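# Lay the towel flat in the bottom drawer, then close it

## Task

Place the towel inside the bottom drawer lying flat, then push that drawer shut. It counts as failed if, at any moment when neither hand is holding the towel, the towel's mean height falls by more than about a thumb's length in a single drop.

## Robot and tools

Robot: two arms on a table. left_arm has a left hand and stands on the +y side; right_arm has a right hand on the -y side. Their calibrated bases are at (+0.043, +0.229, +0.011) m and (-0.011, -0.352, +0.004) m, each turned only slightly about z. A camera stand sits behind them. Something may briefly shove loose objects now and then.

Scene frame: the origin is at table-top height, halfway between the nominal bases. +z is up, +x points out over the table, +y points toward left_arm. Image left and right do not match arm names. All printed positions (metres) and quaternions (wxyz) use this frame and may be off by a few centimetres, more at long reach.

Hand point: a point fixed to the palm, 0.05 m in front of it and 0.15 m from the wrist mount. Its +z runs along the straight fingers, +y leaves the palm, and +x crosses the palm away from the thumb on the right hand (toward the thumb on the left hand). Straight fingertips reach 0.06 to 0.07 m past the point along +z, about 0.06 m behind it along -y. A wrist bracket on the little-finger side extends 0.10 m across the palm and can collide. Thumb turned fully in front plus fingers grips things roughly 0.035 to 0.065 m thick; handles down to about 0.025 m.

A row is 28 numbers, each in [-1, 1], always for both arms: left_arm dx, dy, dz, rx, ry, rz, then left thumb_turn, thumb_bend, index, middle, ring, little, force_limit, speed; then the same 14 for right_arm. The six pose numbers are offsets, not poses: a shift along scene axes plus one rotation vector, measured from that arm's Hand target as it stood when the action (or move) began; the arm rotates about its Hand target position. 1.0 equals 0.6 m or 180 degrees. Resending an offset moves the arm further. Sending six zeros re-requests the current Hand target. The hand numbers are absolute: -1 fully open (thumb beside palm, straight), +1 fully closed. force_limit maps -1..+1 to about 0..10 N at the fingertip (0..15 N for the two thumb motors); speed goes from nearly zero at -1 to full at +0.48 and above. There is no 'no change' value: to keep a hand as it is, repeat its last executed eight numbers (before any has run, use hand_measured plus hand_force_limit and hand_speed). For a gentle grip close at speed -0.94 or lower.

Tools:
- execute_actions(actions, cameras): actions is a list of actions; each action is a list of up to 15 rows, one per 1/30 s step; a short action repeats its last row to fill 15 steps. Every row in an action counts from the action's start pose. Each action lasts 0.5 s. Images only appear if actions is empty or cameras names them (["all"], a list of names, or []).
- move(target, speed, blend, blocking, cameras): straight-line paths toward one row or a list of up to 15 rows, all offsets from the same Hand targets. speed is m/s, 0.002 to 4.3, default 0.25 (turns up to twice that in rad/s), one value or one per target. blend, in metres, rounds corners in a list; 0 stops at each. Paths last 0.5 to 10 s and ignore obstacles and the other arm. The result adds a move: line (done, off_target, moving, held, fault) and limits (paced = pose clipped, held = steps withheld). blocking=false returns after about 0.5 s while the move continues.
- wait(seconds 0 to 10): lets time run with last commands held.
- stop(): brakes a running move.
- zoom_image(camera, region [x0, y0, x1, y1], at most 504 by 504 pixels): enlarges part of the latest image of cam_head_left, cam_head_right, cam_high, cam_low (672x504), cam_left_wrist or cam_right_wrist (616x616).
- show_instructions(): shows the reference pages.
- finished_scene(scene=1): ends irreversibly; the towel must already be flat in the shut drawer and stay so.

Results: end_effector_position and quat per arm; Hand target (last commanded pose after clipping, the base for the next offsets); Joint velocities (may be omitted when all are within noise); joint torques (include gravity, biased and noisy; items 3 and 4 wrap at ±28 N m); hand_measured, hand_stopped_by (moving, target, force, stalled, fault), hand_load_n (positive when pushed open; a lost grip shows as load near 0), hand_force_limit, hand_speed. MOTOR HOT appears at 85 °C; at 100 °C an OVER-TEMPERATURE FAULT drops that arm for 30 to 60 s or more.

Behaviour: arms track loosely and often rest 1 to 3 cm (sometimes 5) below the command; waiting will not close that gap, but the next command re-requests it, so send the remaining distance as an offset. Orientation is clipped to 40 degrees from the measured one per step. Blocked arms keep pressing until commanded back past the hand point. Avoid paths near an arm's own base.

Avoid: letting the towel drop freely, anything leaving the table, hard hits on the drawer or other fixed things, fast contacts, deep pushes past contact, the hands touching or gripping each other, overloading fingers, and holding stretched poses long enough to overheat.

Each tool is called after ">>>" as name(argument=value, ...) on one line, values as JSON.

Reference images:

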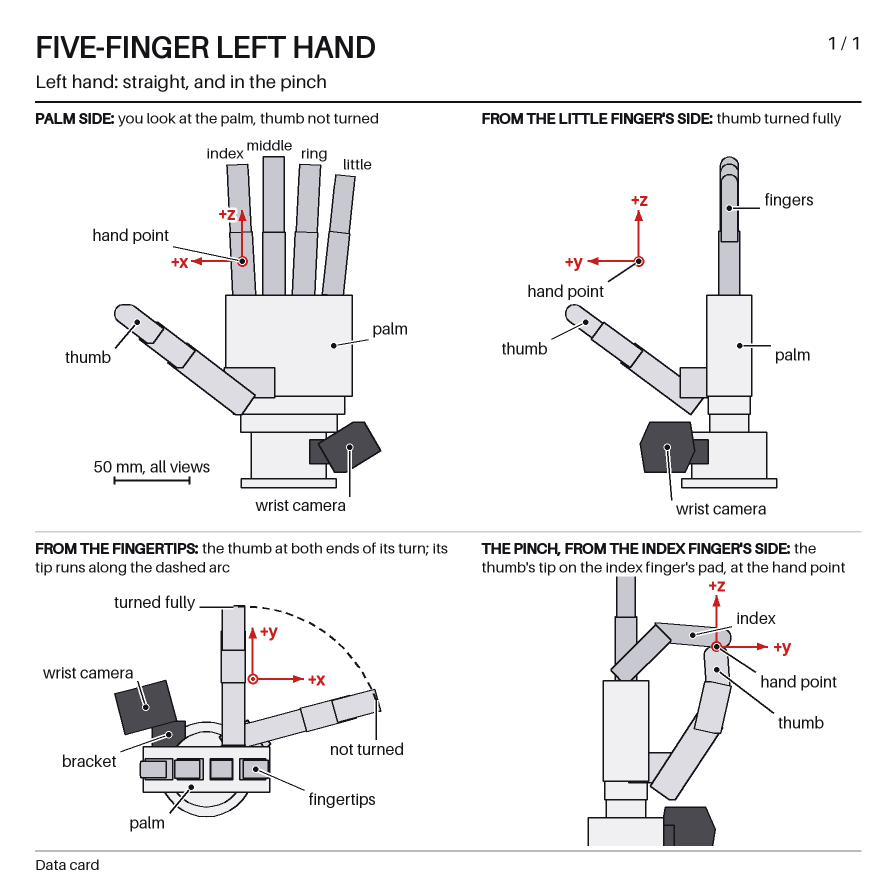

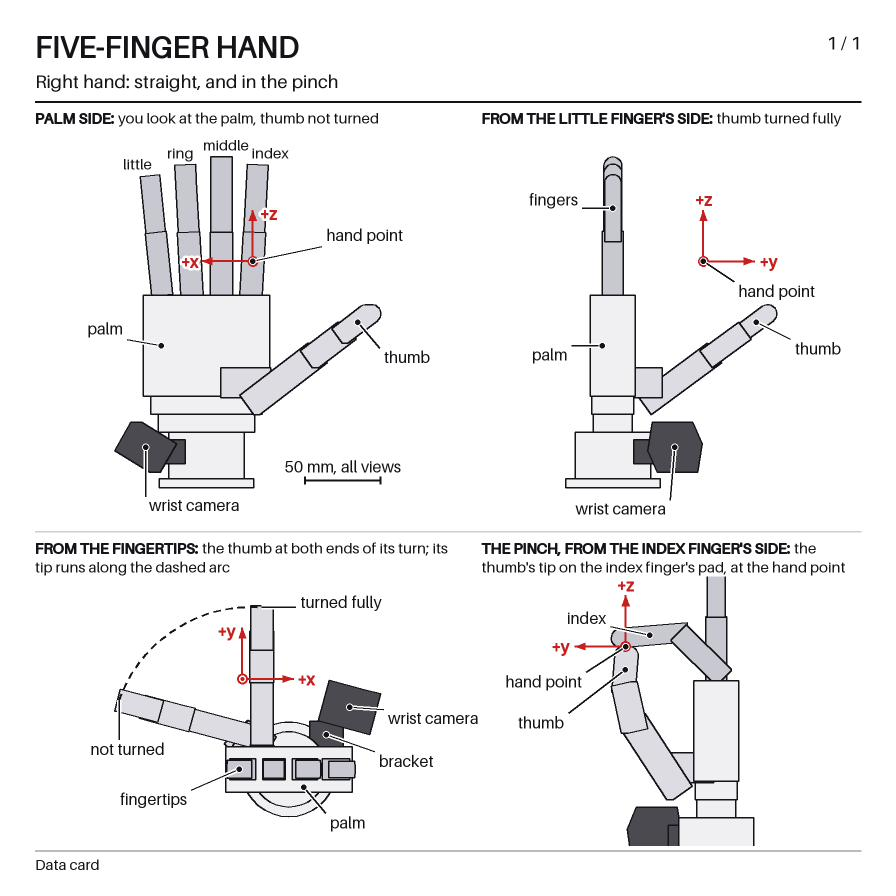

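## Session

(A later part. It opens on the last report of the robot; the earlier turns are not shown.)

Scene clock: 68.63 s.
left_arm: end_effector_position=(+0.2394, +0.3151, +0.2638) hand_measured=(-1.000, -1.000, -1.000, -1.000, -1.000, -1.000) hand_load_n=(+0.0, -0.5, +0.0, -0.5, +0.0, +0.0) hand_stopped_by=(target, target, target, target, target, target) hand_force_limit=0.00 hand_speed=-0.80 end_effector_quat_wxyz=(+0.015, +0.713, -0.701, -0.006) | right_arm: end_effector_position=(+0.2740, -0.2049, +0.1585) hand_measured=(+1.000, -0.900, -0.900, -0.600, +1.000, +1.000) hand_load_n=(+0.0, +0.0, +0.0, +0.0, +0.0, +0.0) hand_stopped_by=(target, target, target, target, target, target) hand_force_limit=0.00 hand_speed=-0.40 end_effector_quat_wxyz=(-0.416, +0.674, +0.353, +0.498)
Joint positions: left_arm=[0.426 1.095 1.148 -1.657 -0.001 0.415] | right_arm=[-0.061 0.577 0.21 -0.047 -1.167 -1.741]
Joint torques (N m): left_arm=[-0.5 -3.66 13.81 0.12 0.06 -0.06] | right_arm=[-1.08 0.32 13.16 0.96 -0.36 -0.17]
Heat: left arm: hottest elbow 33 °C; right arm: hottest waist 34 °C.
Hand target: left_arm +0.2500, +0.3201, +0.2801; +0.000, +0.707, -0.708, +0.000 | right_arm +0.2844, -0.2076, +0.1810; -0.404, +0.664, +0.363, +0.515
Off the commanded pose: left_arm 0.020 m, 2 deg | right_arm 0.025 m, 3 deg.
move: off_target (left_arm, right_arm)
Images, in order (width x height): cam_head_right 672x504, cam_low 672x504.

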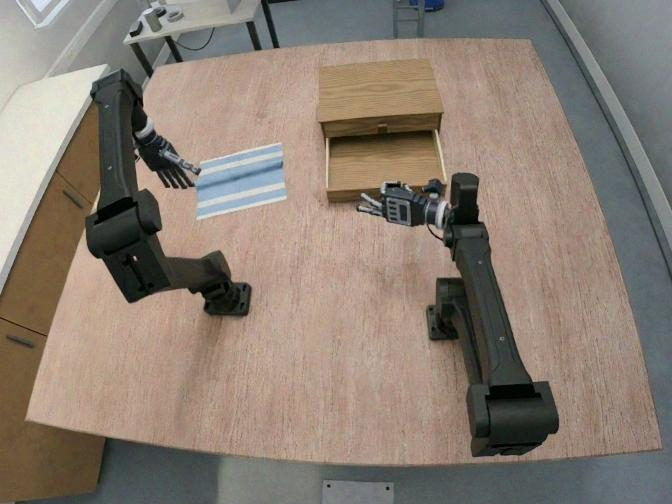

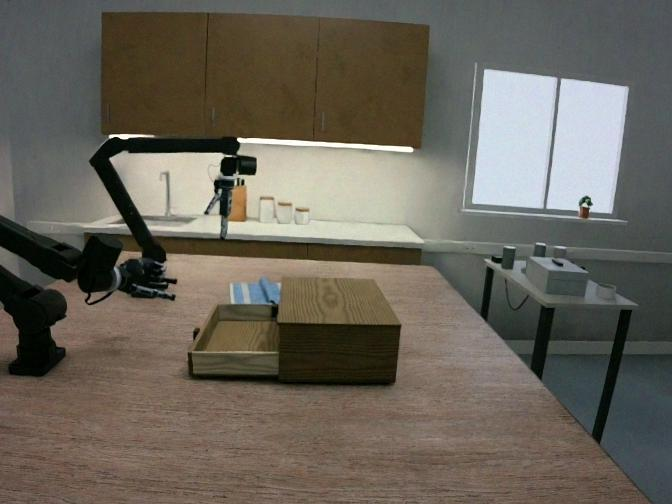

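>>> move(target=[[0,0,0,0,0,0,-1,-1,-1,-1,-1,-1,0.0,-0.8,0.0,-0.03,0.1,0,0,-0.115,1,-0.9,-0.9,-0.9,1,1,0.0,-0.4],[0,0,0,0,0,0,-1,-1,-1,-1,-1,-1,0.0,-0.8,0.04,-0.06,0.17,0.0694,0.5741,-0.6415,1,-0.9,-0.9,-0.9,1,1,0.0,-0.4]], speed=[0.3,0.6], blend=[0.02,0], cameras=["cam_head_right","cam_low"])

Scene clock: 72.90 s.
left_arm: end_effector_position=(+0.2394, +0.3151, +0.2638) hand_measured=(-1.000, -1.000, -1.000, -1.000, -1.000, -1.000) hand_load_n=(+0.0, +0.0, +0.0, +0.0, +0.0, +0.0) hand_stopped_by=(target, target, target, target, target, target) hand_force_limit=0.00 hand_speed=-0.80 end_effector_quat_wxyz=(+0.015, +0.713, -0.701, -0.006) | right_arm: end_effector_position=(+0.2978, -0.2462, +0.2722) hand_measured=(+1.000, -0.900, -0.900, -0.900, +1.000, +1.000) hand_load_n=(+0.0, +0.0, +0.0, +0.0, +0.0, +0.0) hand_stopped_by=(target, target, target, target, target, target) hand_force_limit=0.00 hand_speed=-0.40 end_effector_quat_wxyz=(+0.010, +0.713, -0.702, -0.006)
Joint positions: left_arm=[0.426 1.095 1.148 -1.657 -0.001 0.415] | right_arm=[0.163 1.341 1.394 -1.646 0.001 0.189]
Joint torques (N m): left_arm=[-0.15 -3.08 13.82 0.12 0.02 -0.06] | right_arm=[-0.32 -7.12 12.89 -0.14 -0.01 0.11]
Heat: left arm: hottest elbow 33 °C; right arm: hottest waist 34 °C.
Hand target: left_arm +0.2500, +0.3201, +0.2801; +0.000, +0.707, -0.708, +0.000 | right_arm +0.3084, -0.2436, +0.2831; +0.000, +0.707, -0.707, +0.000
Off the commanded pose: left_arm 0.020 m, 2 deg | right_arm 0.015 m, 2 deg.
move: off_target (left_arm, right_arm)
Images, in order (width x height): cam_head_right 672x504, cam_low 672x504.

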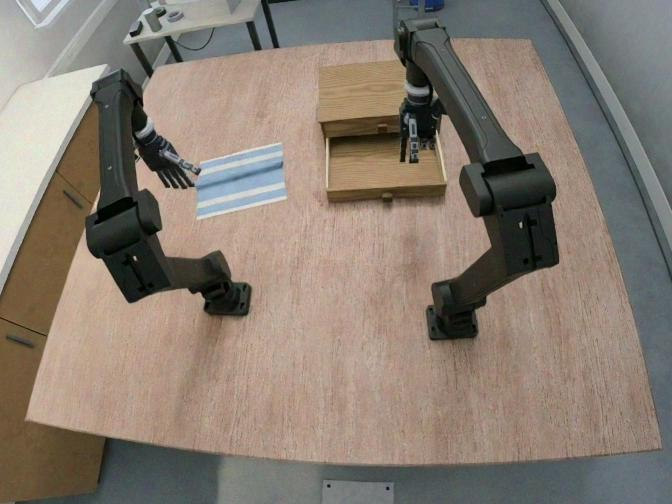

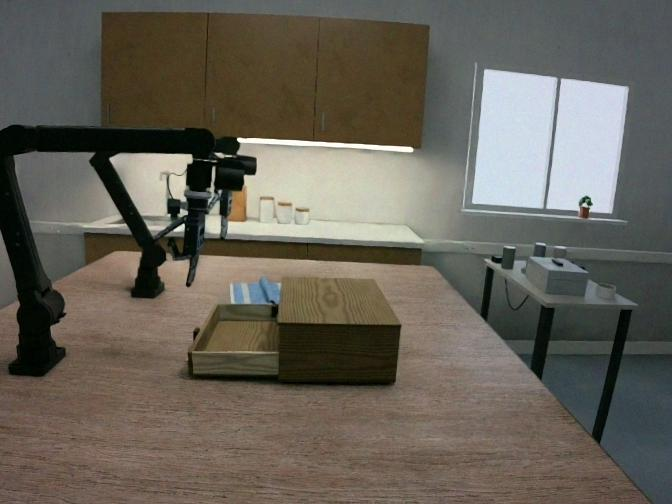

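>>> zoom_image(camera="cam_head_right", region=[180, 130, 300, 230])

>>> zoom_image(camera="cam_low", region=[210, 250, 310, 325])

Scaled by 4.200 from the camera's 672x504 image, which has a finer 960x720 frame.

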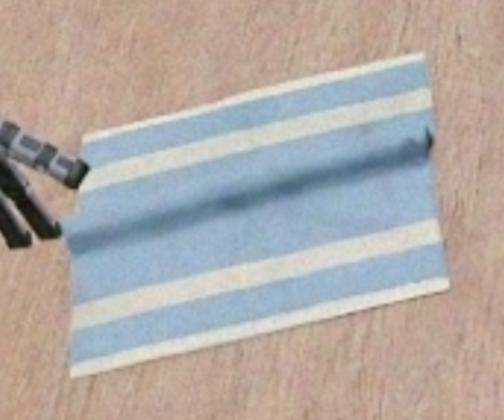

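Scaled by 5.040 from the camera's 672x504 image, which has a finer 960x720 frame.

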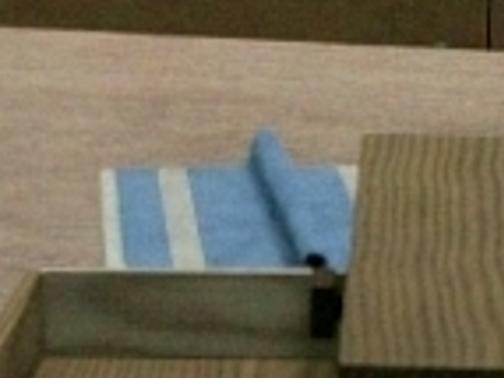

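>>> move(target=[0.243,0.05,-0.24,0.0251,-0.2491,0.0606,1,-0.8,-0.5,-0.5,1,1,0.0,0.0,0,0,0,0,0,0,1,-0.9,-0.9,-0.9,1,1,0.0,-0.4], speed=[0.2], cameras=["cam_head_right","cam_head_left","cam_low","cam_left_wrist"])

Scene clock: 77.47 s.
left_arm: end_effector_position=(+0.3929, +0.3470, +0.1333) hand_measured=(+1.000, -0.800, -0.500, -0.500, +1.000, +1.000) hand_load_n=(+0.0, +0.0, +0.0, +0.0, +0.0, +0.0) hand_stopped_by=(target, target, target, target, target, target) hand_force_limit=0.00 hand_speed=0.00 end_effector_quat_wxyz=(-0.288, +0.712, -0.595, +0.236) | right_arm: end_effector_position=(+0.2978, -0.2462, +0.2722) hand_measured=(+1.000, -0.900, -0.900, -0.900, +1.000, +1.000) hand_load_n=(+0.0, +0.0, +0.0, +0.0, +0.0, +0.0) hand_stopped_by=(target, target, target, target, target, target) hand_force_limit=0.00 hand_speed=-0.40 end_effector_quat_wxyz=(+0.010, +0.712, -0.702, -0.006)
Joint positions: left_arm=[0.469 1.004 0.664 -0.488 0.197 0.219] | right_arm=[0.163 1.341 1.394 -1.646 0.001 0.19]
Joint torques (N m): left_arm=[0.56 -4.01 9.21 2.67 0.15 -0.33] | right_arm=[-0.09 -7.3 12.82 -0.24 0.01 0.15]
Heat: left arm: hottest elbow 33 °C; right arm: hottest waist 34 °C.
Hand target: left_arm +0.3956, +0.3500, +0.1360; -0.296, +0.715, -0.585, +0.242 | right_arm +0.3084, -0.2436, +0.2831; +0.000, +0.707, -0.707, +0.000
Off the commanded pose: left_arm 0.005 m, 2 deg | right_arm 0.015 m, 2 deg.
move: off_target (right_arm)
Images, in order (width x height): cam_head_left 672x504, cam_head_right 672x504, cam_low 672x504, cam_left_wrist 616x616.

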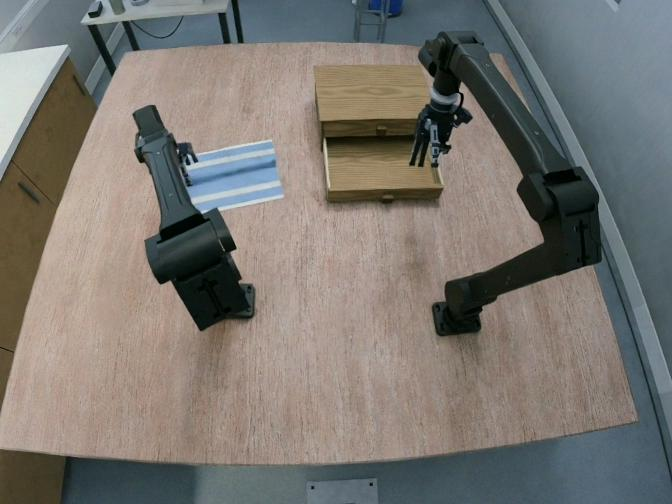

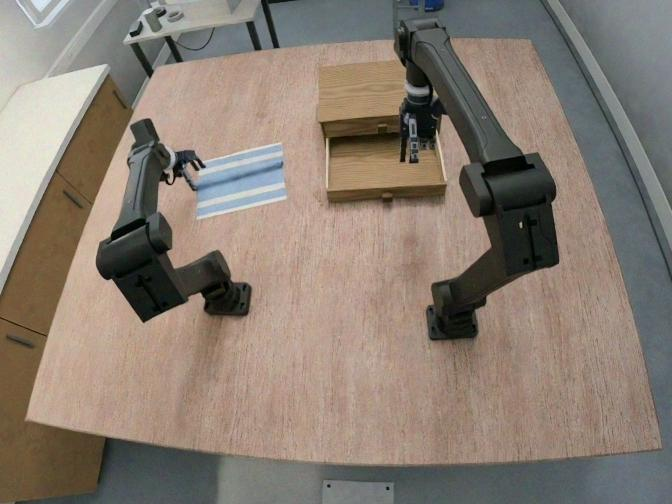

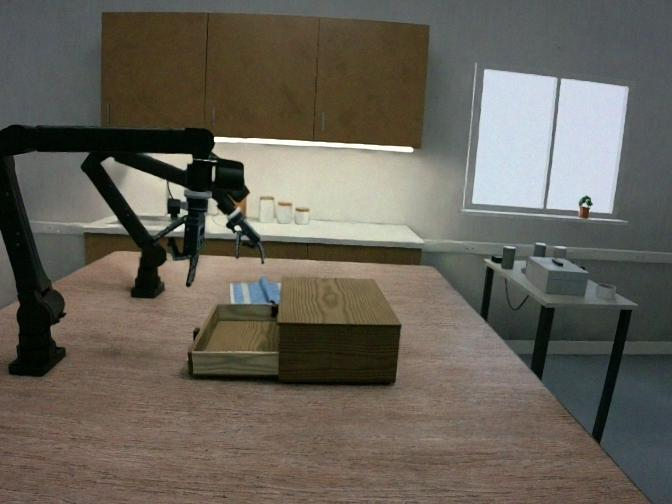

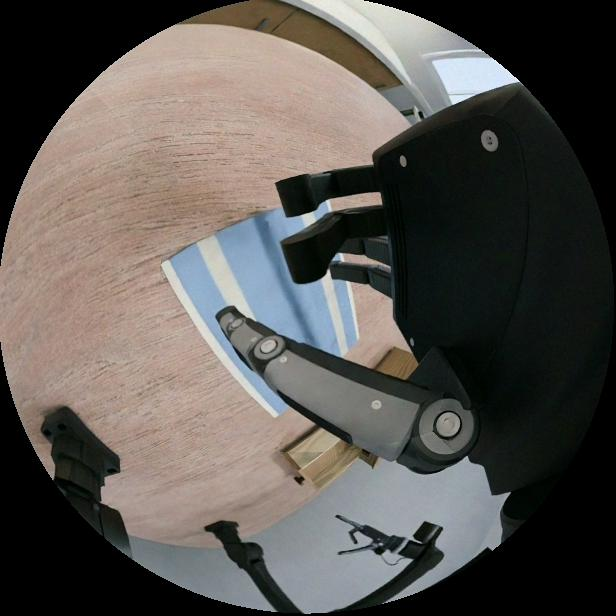

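>>> zoom_image(camera="cam_head_left", region=[150, 120, 300, 220])

>>> zoom_image(camera="cam_left_wrist", region=[120, 150, 440, 450])

Scaled by 3.360 from the camera's 672x504 image, which has a finer 960x720 frame.

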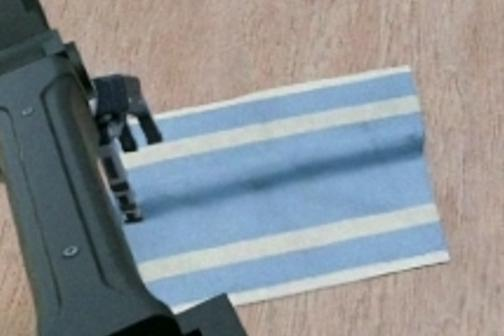

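Scaled by 1.575 from the camera's 616x616 image, which has a finer 880x880 frame.

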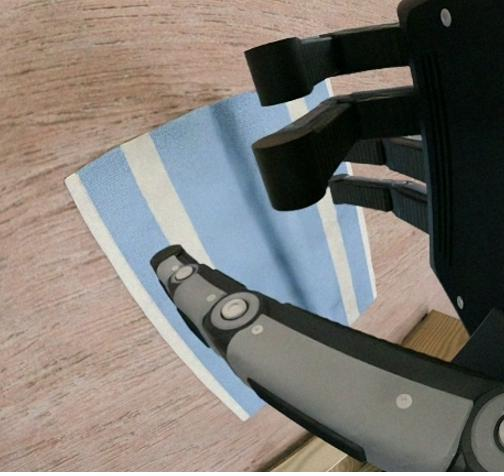

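>>> zoom_image(camera="cam_head_right", region=[150, 120, 300, 220])

>>> zoom_image(camera="cam_low", region=[200, 190, 310, 315])

Scaled by 3.360 from the camera's 672x504 image, which has a finer 960x720 frame.

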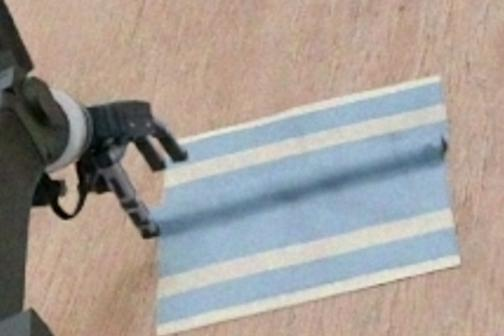

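Scaled by 4.032 from the camera's 672x504 image, which has a finer 960x720 frame.

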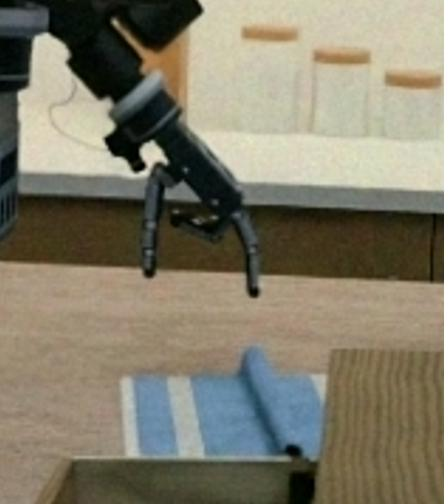

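>>> move(target=[0.09,-0.02,-0.105,0,0,0,1,-0.8,-0.5,-0.5,1,1,0.0,0.0,0.20,0.60,-0.10,0.0251,-0.2491,0.0606,1,-0.8,-0.5,-0.5,1,1,0.0,-0.4], speed=[0.2], cameras=["cam_head_right","cam_head_left","cam_low","cam_left_wrist"])

Scene clock: 84.83 s.
left_arm: end_effector_position=(+0.4465, +0.3412, +0.0773) hand_measured=(+1.000, -0.800, -0.500, -0.500, +1.000, +1.000) hand_load_n=(+0.0, +0.0, -0.5, +0.0, +0.0, +0.0) hand_stopped_by=(target, target, target, target, target, target) hand_force_limit=0.00 hand_speed=0.00 end_effector_quat_wxyz=(-0.297, +0.713, -0.588, +0.238) | right_arm: end_effector_position=(+0.4158, +0.1029, +0.2093) hand_measured=(+1.000, -0.800, -0.500, -0.500, +1.000, +1.000) hand_load_n=(+0.0, +0.0, +0.0, +0.0, +0.0, +0.0) hand_stopped_by=(target, target, target, target, target, target) hand_force_limit=0.00 hand_speed=-0.40 end_effector_quat_wxyz=(-0.279, +0.722, -0.585, +0.241)
Joint positions: left_arm=[0.376 1.226 0.644 -0.215 0.124 0.14] | right_arm=[0.832 1.638 1.492 -0.799 0.454 0.516]
Joint torques (N m): left_arm=[-0.91 -4.42 8.08 2.67 -0.02 -0.3] | right_arm=[0.38 -12.28 14.22 1.2 0.4 -0.09]
Heat: left arm: hottest elbow 33 °C; right arm: hottest waist 33 °C.
Hand target: left_arm +0.4497, +0.3381, +0.0731; -0.296, +0.715, -0.585, +0.242 | right_arm +0.4281, +0.1165, +0.2231; -0.297, +0.716, -0.584, +0.242
Off the commanded pose: left_arm 0.006 m, 1 deg | right_arm 0.023 m, 2 deg.
move: off_target (right_arm)
Images, in order (width x height): cam_head_left 672x504, cam_head_right 672x504, cam_low 672x504, cam_left_wrist 616x616.

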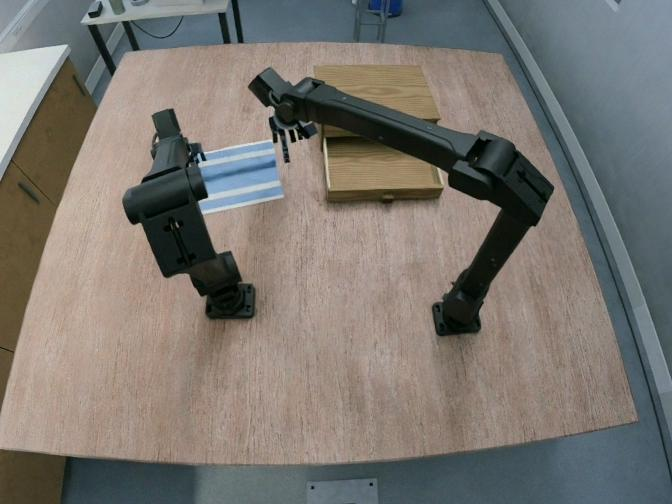

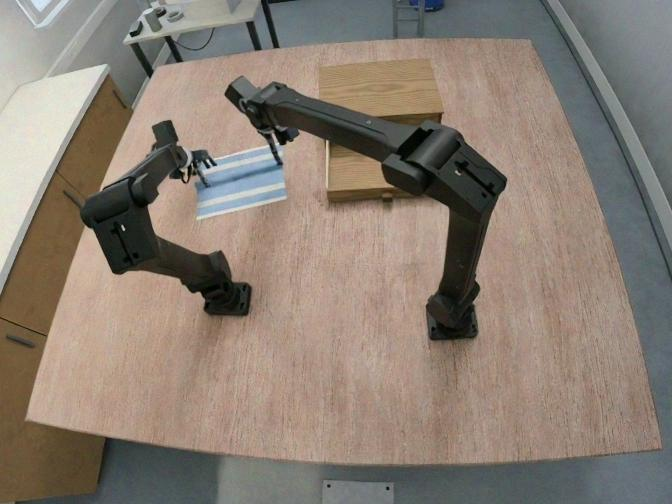

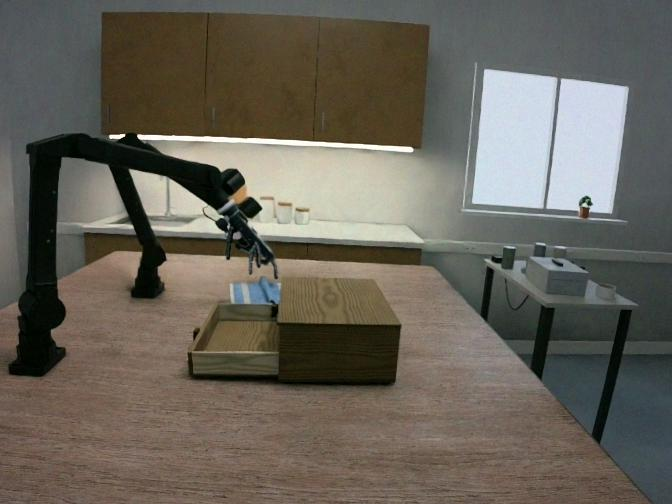

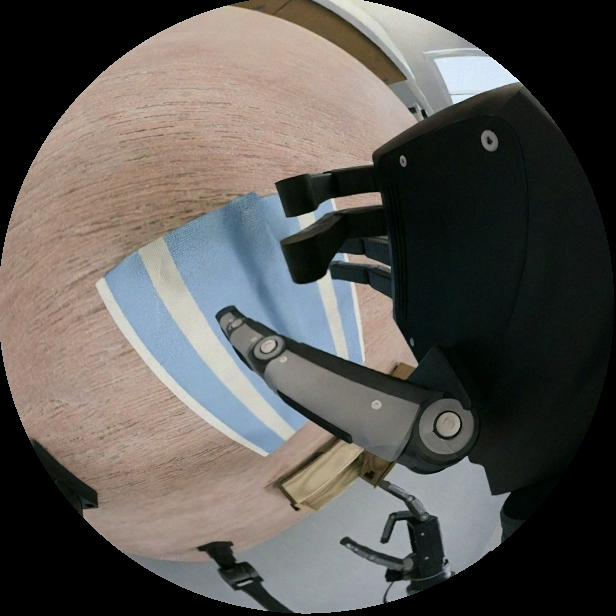

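>>> zoom_image(camera="cam_low", region=[200, 190, 310, 315])

>>> zoom_image(camera="cam_head_right", region=[150, 110, 310, 230])

>>> zoom_image(camera="cam_left_wrist", region=[120, 150, 440, 450])

Scaled by 4.032 from the camera's 672x504 image, which has a finer 960x720 frame.

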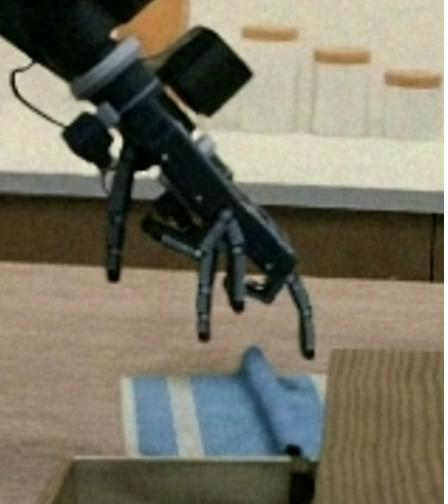

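Scaled by 3.150 from the camera's 672x504 image, which has a finer 960x720 frame.

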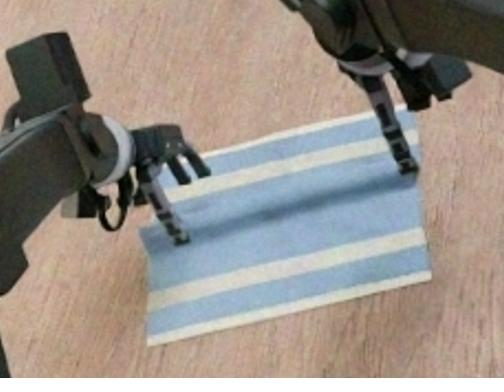

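Scaled by 1.575 from the camera's 616x616 image, which has a finer 880x880 frame.

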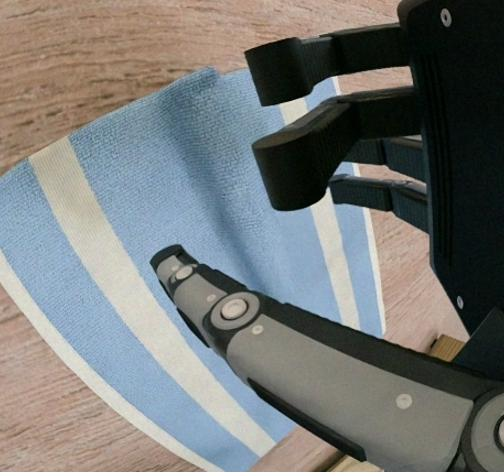

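>>> move(target=[0.008,0,-0.05,0,0,0,1,-0.8,-0.5,-0.5,1,1,0.0,0.0,0.0,0.0,0.0,0,0,0,1,-0.8,-0.5,-0.5,1,1,0.0,-0.4], speed=[0.08], cameras=["cam_head_right","cam_low","cam_left_wrist"])

>>> zoom_image(camera="cam_low", region=[200, 190, 310, 315])

Scene clock: 86.90 s.
left_arm: end_effector_position=(+0.4512, +0.3413, +0.0460) hand_measured=(+1.000, -0.800, -0.500, -0.500, +1.000, +1.000) hand_load_n=(+0.0, +0.0, +0.0, +0.0, +0.0, +0.0) hand_stopped_by=(target, target, target, target, target, target) hand_force_limit=0.00 hand_speed=0.00 end_effector_quat_wxyz=(-0.296, +0.714, -0.589, +0.238) | right_arm: end_effector_position=(+0.4158, +0.1029, +0.2093) hand_measured=(+1.000, -0.800, -0.500, -0.500, +1.000, +1.000) hand_load_n=(+0.0, +0.0, +0.0, +0.0, +0.0, +0.0) hand_stopped_by=(target, target, target, target, target, target) hand_force_limit=0.00 hand_speed=-0.40 end_effector_quat_wxyz=(-0.279, +0.722, -0.585, +0.241)
Joint positions: left_arm=[0.371 1.307 0.612 -0.104 0.121 0.136] | right_arm=[0.832 1.638 1.492 -0.799 0.454 0.516]
Joint torques (N m): left_arm=[-0.67 -5.01 7.72 2.73 -0.03 -0.31] | right_arm=[-0.73 -12.45 14.16 1.43 0.41 -0.05]
Heat: left arm: hottest elbow 33 °C; right arm: hottest waist 33 °C.
Hand target: left_arm +0.4545, +0.3380, +0.0431; -0.296, +0.715, -0.585, +0.242 | right_arm +0.4281, +0.1165, +0.2231; -0.297, +0.716, -0.584, +0.242
Off the commanded pose: left_arm 0.005 m, 1 deg | right_arm 0.023 m, 2 deg.
move: off_target (right_arm)
Images, in order (width x height): cam_head_right 672x504, cam_low 672x504, cam_left_wrist 616x616.

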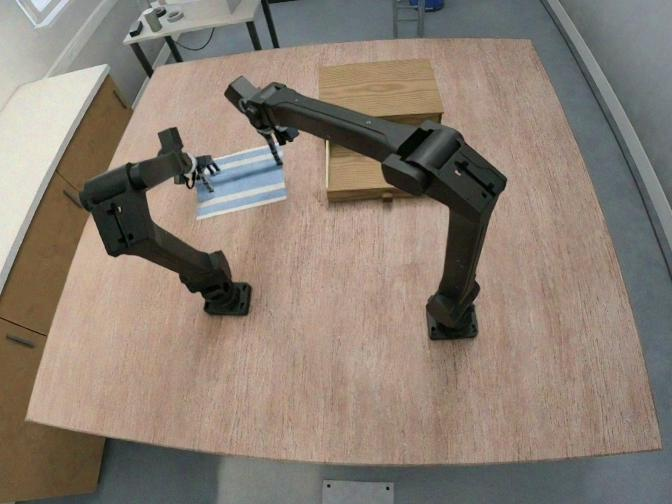

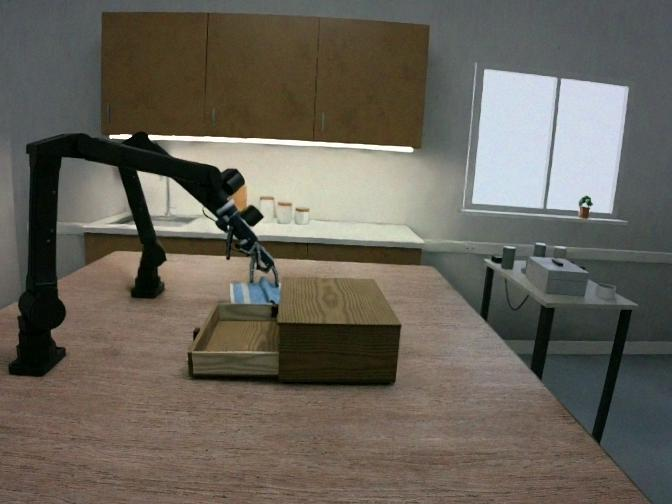

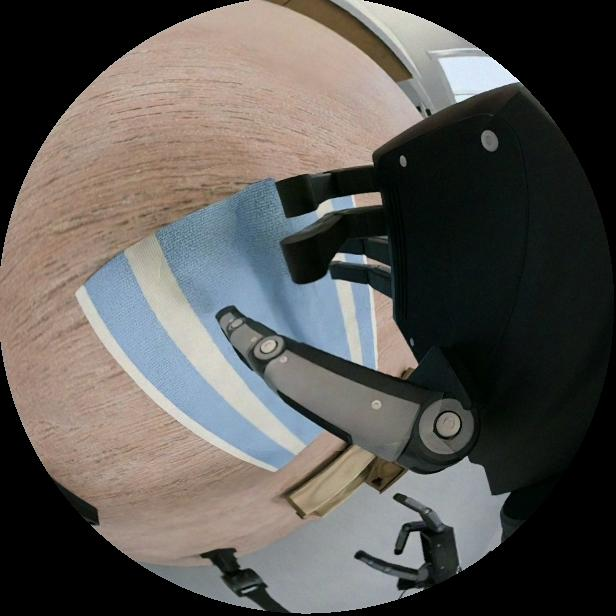

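Scaled by 4.032 from the camera's 672x504 image, which has a finer 960x720 frame.

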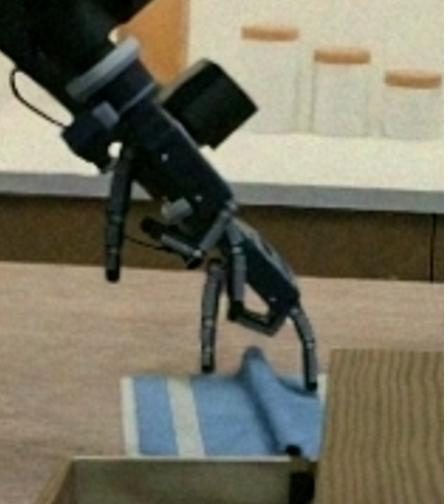

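>>> move(target=[[0,0,0.01,0,0,0,1,-0.5,-0.1,-0.1,1,1,0.0,0.0,0.0,0.0,0.0,0,0,0,1,-0.8,-0.5,-0.5,1,1,0.0,-0.4],[0,0,-0.003,0.0133,-0.0653,0,1,-0.5,-0.1,-0.1,1,1,0.0,0.0,0.0,0.0,0.0,0,0,0,1,-0.8,-0.5,-0.5,1,1,0.0,-0.4]], speed=[0.08,0.08], cameras=["cam_head_right","cam_low","cam_left_wrist"])

>>> zoom_image(camera="cam_low", region=[220, 230, 300, 310])

>>> zoom_image(camera="cam_left_wrist", region=[160, 150, 400, 390])

Scene clock: 91.27 s.
left_arm: end_effector_position=(+0.4534, +0.3361, +0.0374) hand_measured=(+1.000, -0.500, -0.100, -0.100, +1.000, +1.000) hand_load_n=(+0.0, +0.0, +0.0, -0.5, +0.5, +0.0) hand_stopped_by=(target, target, target, target, target, target) hand_force_limit=0.00 hand_speed=0.00 end_effector_quat_wxyz=(-0.363, +0.678, -0.567, +0.294) | right_arm: end_effector_position=(+0.4158, +0.1029, +0.2093) hand_measured=(+1.000, -0.800, -0.500, -0.500, +1.000, +1.000) hand_load_n=(+0.0, +0.0, +0.0, +0.0, +0.0, +0.0) hand_stopped_by=(target, target, target, target, target, target) hand_force_limit=0.00 hand_speed=-0.40 end_effector_quat_wxyz=(-0.279, +0.722, -0.585, +0.241)
Joint positions: left_arm=[0.375 1.303 0.458 0.239 0.154 0.121] | right_arm=[0.832 1.638 1.492 -0.799 0.454 0.516]
Joint torques (N m): left_arm=[0.15 -5.66 6.76 2.96 0.17 -0.31] | right_arm=[-0.67 -12.16 14.28 1.25 0.41 -0.09]
Heat: left arm: hottest elbow 33 °C; right arm: hottest elbow 34 °C.
Hand target: left_arm +0.4546, +0.3381, +0.0414; -0.370, +0.680, -0.557, +0.302 | right_arm +0.4281, +0.1165, +0.2231; -0.297, +0.716, -0.584, +0.242
Off the commanded pose: left_arm 0.004 m, 2 deg | right_arm 0.023 m, 2 deg.
move: off_target (right_arm)
Images, in order (width x height): cam_head_right 672x504, cam_low 672x504, cam_left_wrist 616x616.

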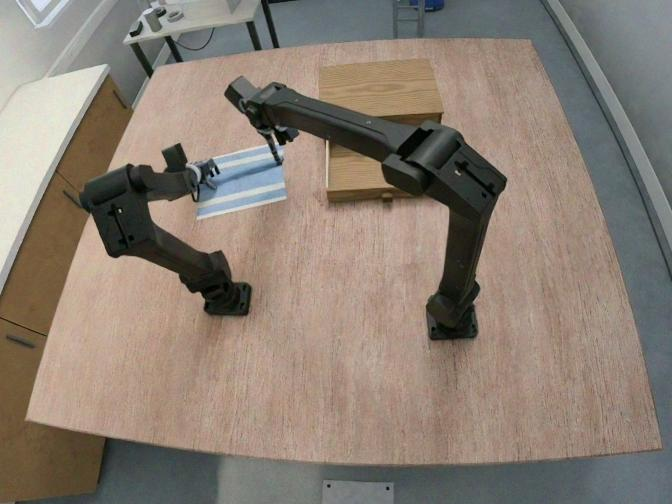

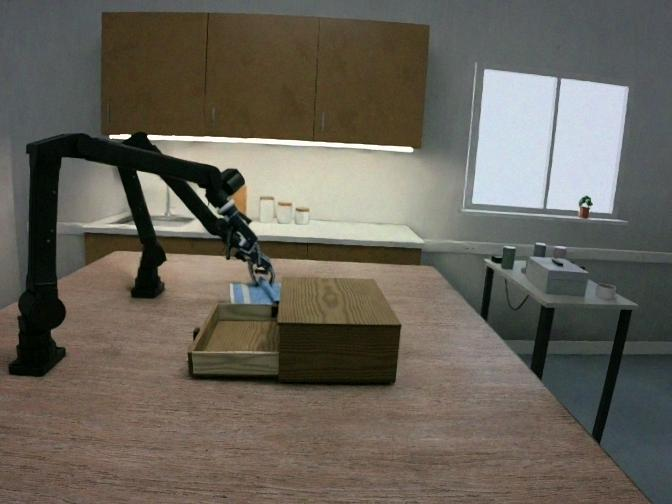

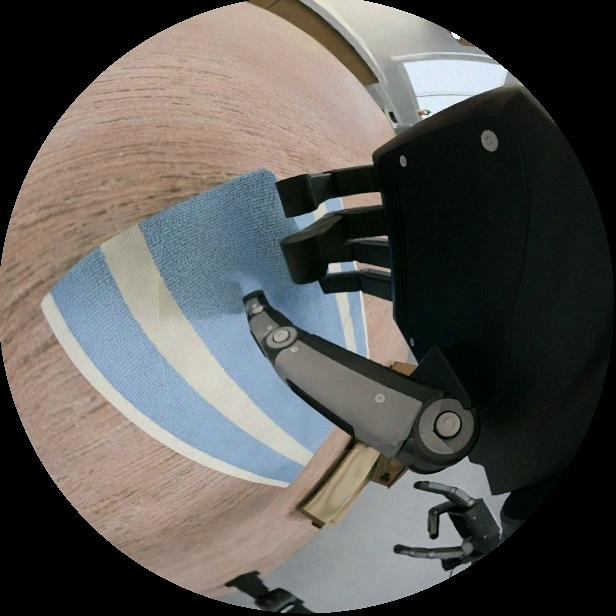

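Scaled by 6.300 from the camera's 672x504 image, which has a finer 960x720 frame.

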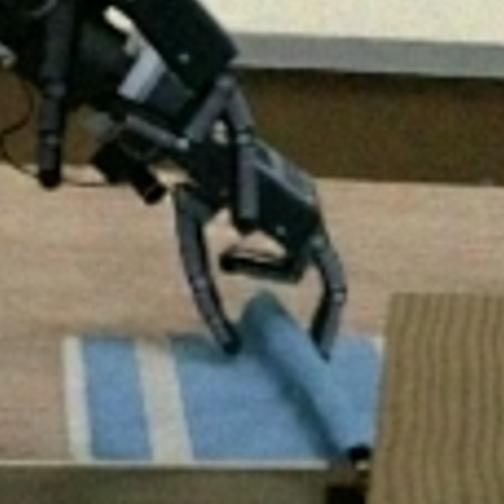

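Scaled by 2.100 from the camera's 616x616 image, which has a finer 880x880 frame.

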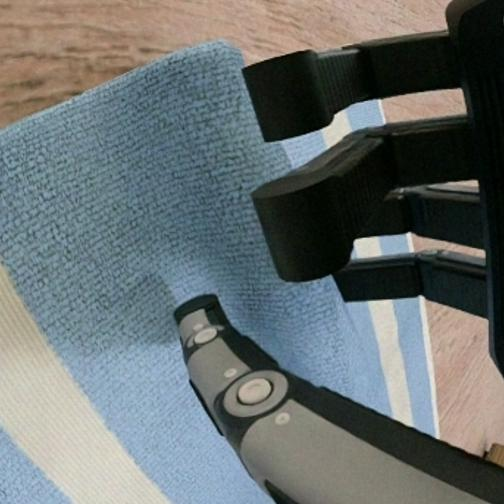

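>>> move(target=[[0,0,0.0,0,0,0,1,-0.3,0.05,0.05,1,1,-0.2,-0.7,0.0,0.0,0.0,0,0,0,1,-0.8,-0.5,-0.5,1,1,0.0,-0.4],[0,0,-0.012,0.0,0.0,0,1,-0.3,0.05,0.05,1,1,-0.2,-0.7,0.0,0.0,0.0,0,0,0,1,-0.8,-0.5,-0.5,1,1,0.0,-0.4]], speed=[0.08,0.05], cameras=["cam_low","cam_left_wrist"])

>>> zoom_image(camera="cam_low", region=[220, 230, 300, 310])

>>> zoom_image(camera="cam_left_wrist", region=[160, 150, 400, 390])

Scene clock: 93.47 s.
left_arm: end_effector_position=(+0.4549, +0.3364, +0.0385) hand_measured=(+1.000, -0.300, +0.050, +0.050, +1.000, +1.000) hand_load_n=(+0.0, +0.0, +0.0, +0.0, +0.0, +0.0) hand_stopped_by=(target, target, target, target, target, target) hand_force_limit=-0.20 hand_speed=-0.70 end_effector_quat_wxyz=(-0.371, +0.674, -0.564, +0.299) | right_arm: end_effector_position=(+0.4158, +0.1029, +0.2093) hand_measured=(+1.000, -0.800, -0.500, -0.500, +1.000, +1.000) hand_load_n=(+0.0, +0.0, +0.0, +0.0, +0.0, +0.0) hand_stopped_by=(target, target, target, target, target, target) hand_force_limit=0.00 hand_speed=-0.40 end_effector_quat_wxyz=(-0.279, +0.722, -0.585, +0.241)
Joint positions: left_arm=[0.375 1.304 0.449 0.269 0.155 0.12] | right_arm=[0.832 1.638 1.492 -0.799 0.454 0.516]
Joint torques (N m): left_arm=[0.32 -3.84 6.83 3.07 0.13 -0.33] | right_arm=[-0.79 -12.22 14.17 1.36 0.39 -0.1]
Heat: left arm: hottest elbow 33 °C; right arm: hottest elbow 35 °C.
Hand target: left_arm +0.4545, +0.3381, +0.0341; -0.370, +0.680, -0.557, +0.302 | right_arm +0.4281, +0.1165, +0.2231; -0.297, +0.716, -0.584, +0.242
Off the commanded pose: left_arm 0.005 m, 1 deg | right_arm 0.023 m, 2 deg.
move: off_target (right_arm)
Images, in order (width x height): cam_low 672x504, cam_left_wrist 616x616.

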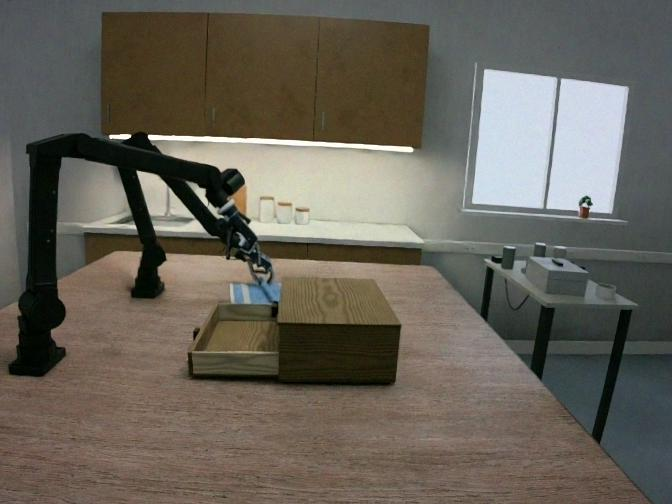

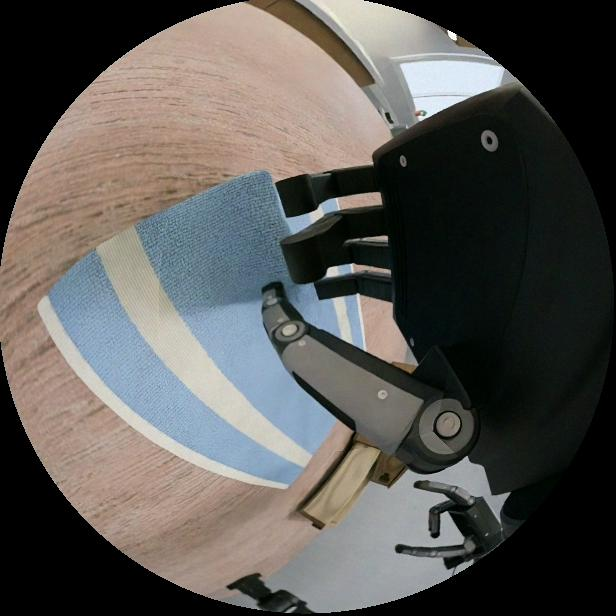

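Scaled by 6.300 from the camera's 672x504 image, which has a finer 960x720 frame.

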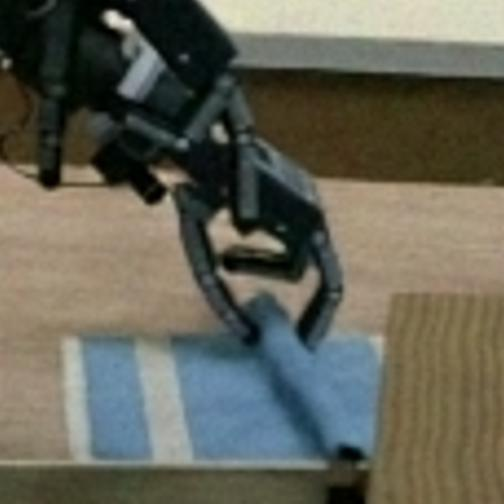

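Scaled by 2.100 from the camera's 616x616 image, which has a finer 880x880 frame.

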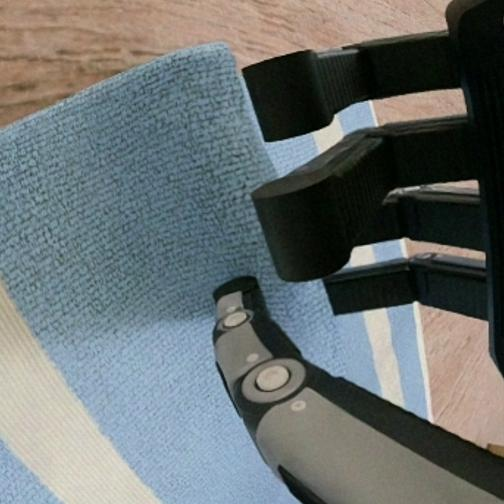

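>>> move(target=[0,0,0.0,0,0,0,1,0.15,0.5,0.5,1,1,-0.1,-0.8,0.0,0.0,0.0,0,0,0,1,-0.8,-0.5,-0.5,1,1,0.0,-0.4], speed=[0.08], cameras=["cam_low","cam_left_wrist"])

>>> zoom_image(camera="cam_low", region=[220, 230, 300, 310])

>>> zoom_image(camera="cam_left_wrist", region=[160, 150, 400, 390])

Scene clock: 94.37 s.
left_arm: end_effector_position=(+0.4549, +0.3364, +0.0384) hand_measured=(+1.000, -0.230, +0.194, +0.158, +1.000, +1.000) hand_load_n=(-0.5, +8.5, +7.0, +7.0, +0.0, +0.0) hand_stopped_by=(target, force, force, force, target, target) hand_force_limit=-0.10 hand_speed=-0.80 end_effector_quat_wxyz=(-0.371, +0.675, -0.564, +0.299) | right_arm: end_effector_position=(+0.4158, +0.1029, +0.2093) hand_measured=(+1.000, -0.800, -0.500, -0.500, +1.000, +1.000) hand_load_n=(+0.0, -0.5, +0.0, +0.0, +0.0, +0.0) hand_stopped_by=(target, target, target, target, target, target) hand_force_limit=0.00 hand_speed=-0.40 end_effector_quat_wxyz=(-0.279, +0.722, -0.585, +0.241)
Joint positions: left_arm=[0.375 1.304 0.449 0.269 0.155 0.119] | right_arm=[0.832 1.638 1.492 -0.799 0.454 0.516]
Joint torques (N m): left_arm=[0.62 -3.96 6.78 3.08 0.11 -0.29] | right_arm=[-0.21 -11.87 14.23 1.37 0.39 -0.1]
Heat: left arm: hottest elbow 33 °C; right arm: hottest elbow 35 °C.
Hand target: left_arm +0.4544, +0.3381, +0.0340; -0.370, +0.680, -0.557, +0.302 | right_arm +0.4281, +0.1165, +0.2231; -0.297, +0.716, -0.584, +0.242
Off the commanded pose: left_arm 0.005 m, 1 deg | right_arm 0.023 m, 2 deg.
move: off_target (right_arm)
Images, in order (width x height): cam_low 672x504, cam_left_wrist 616x616.

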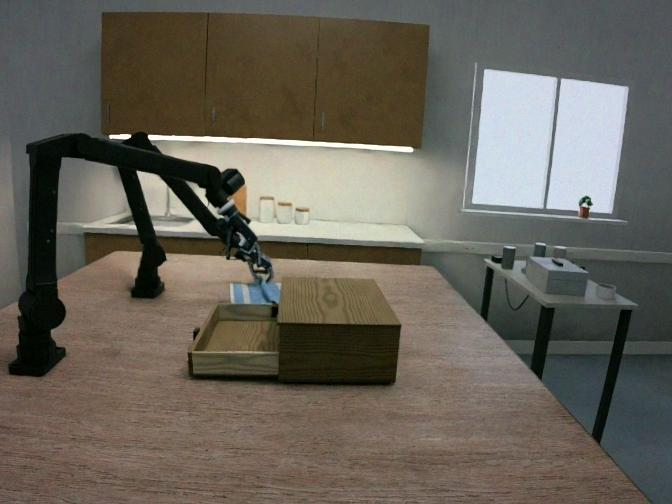

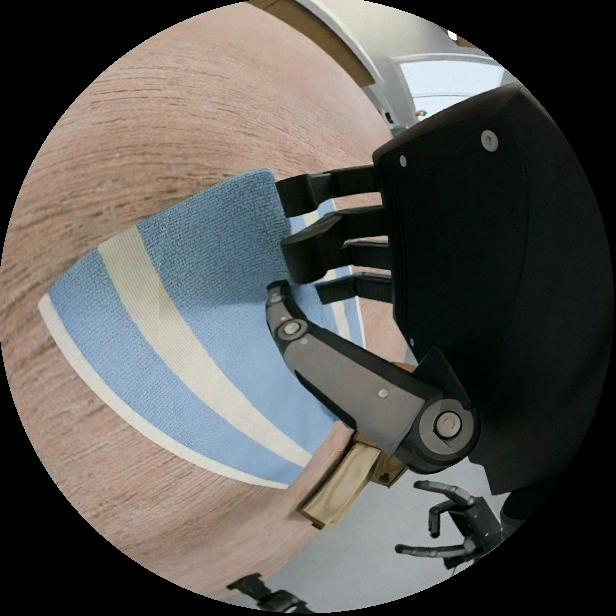

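Scaled by 6.300 from the camera's 672x504 image, which has a finer 960x720 frame.

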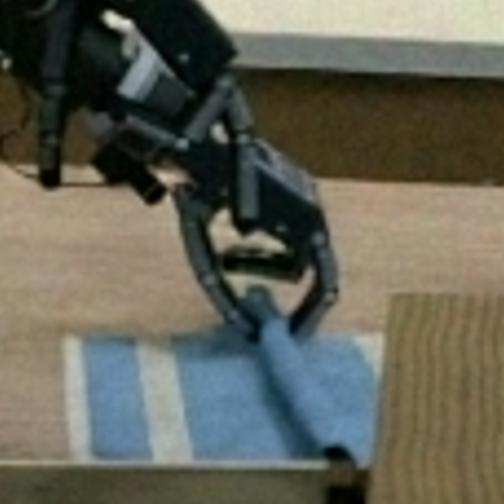

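Scaled by 2.100 from the camera's 616x616 image, which has a finer 880x880 frame.

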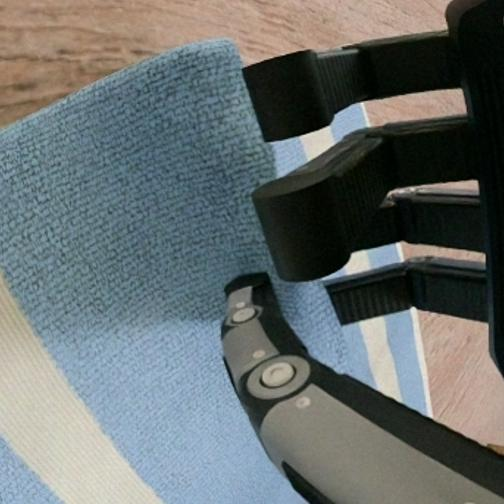

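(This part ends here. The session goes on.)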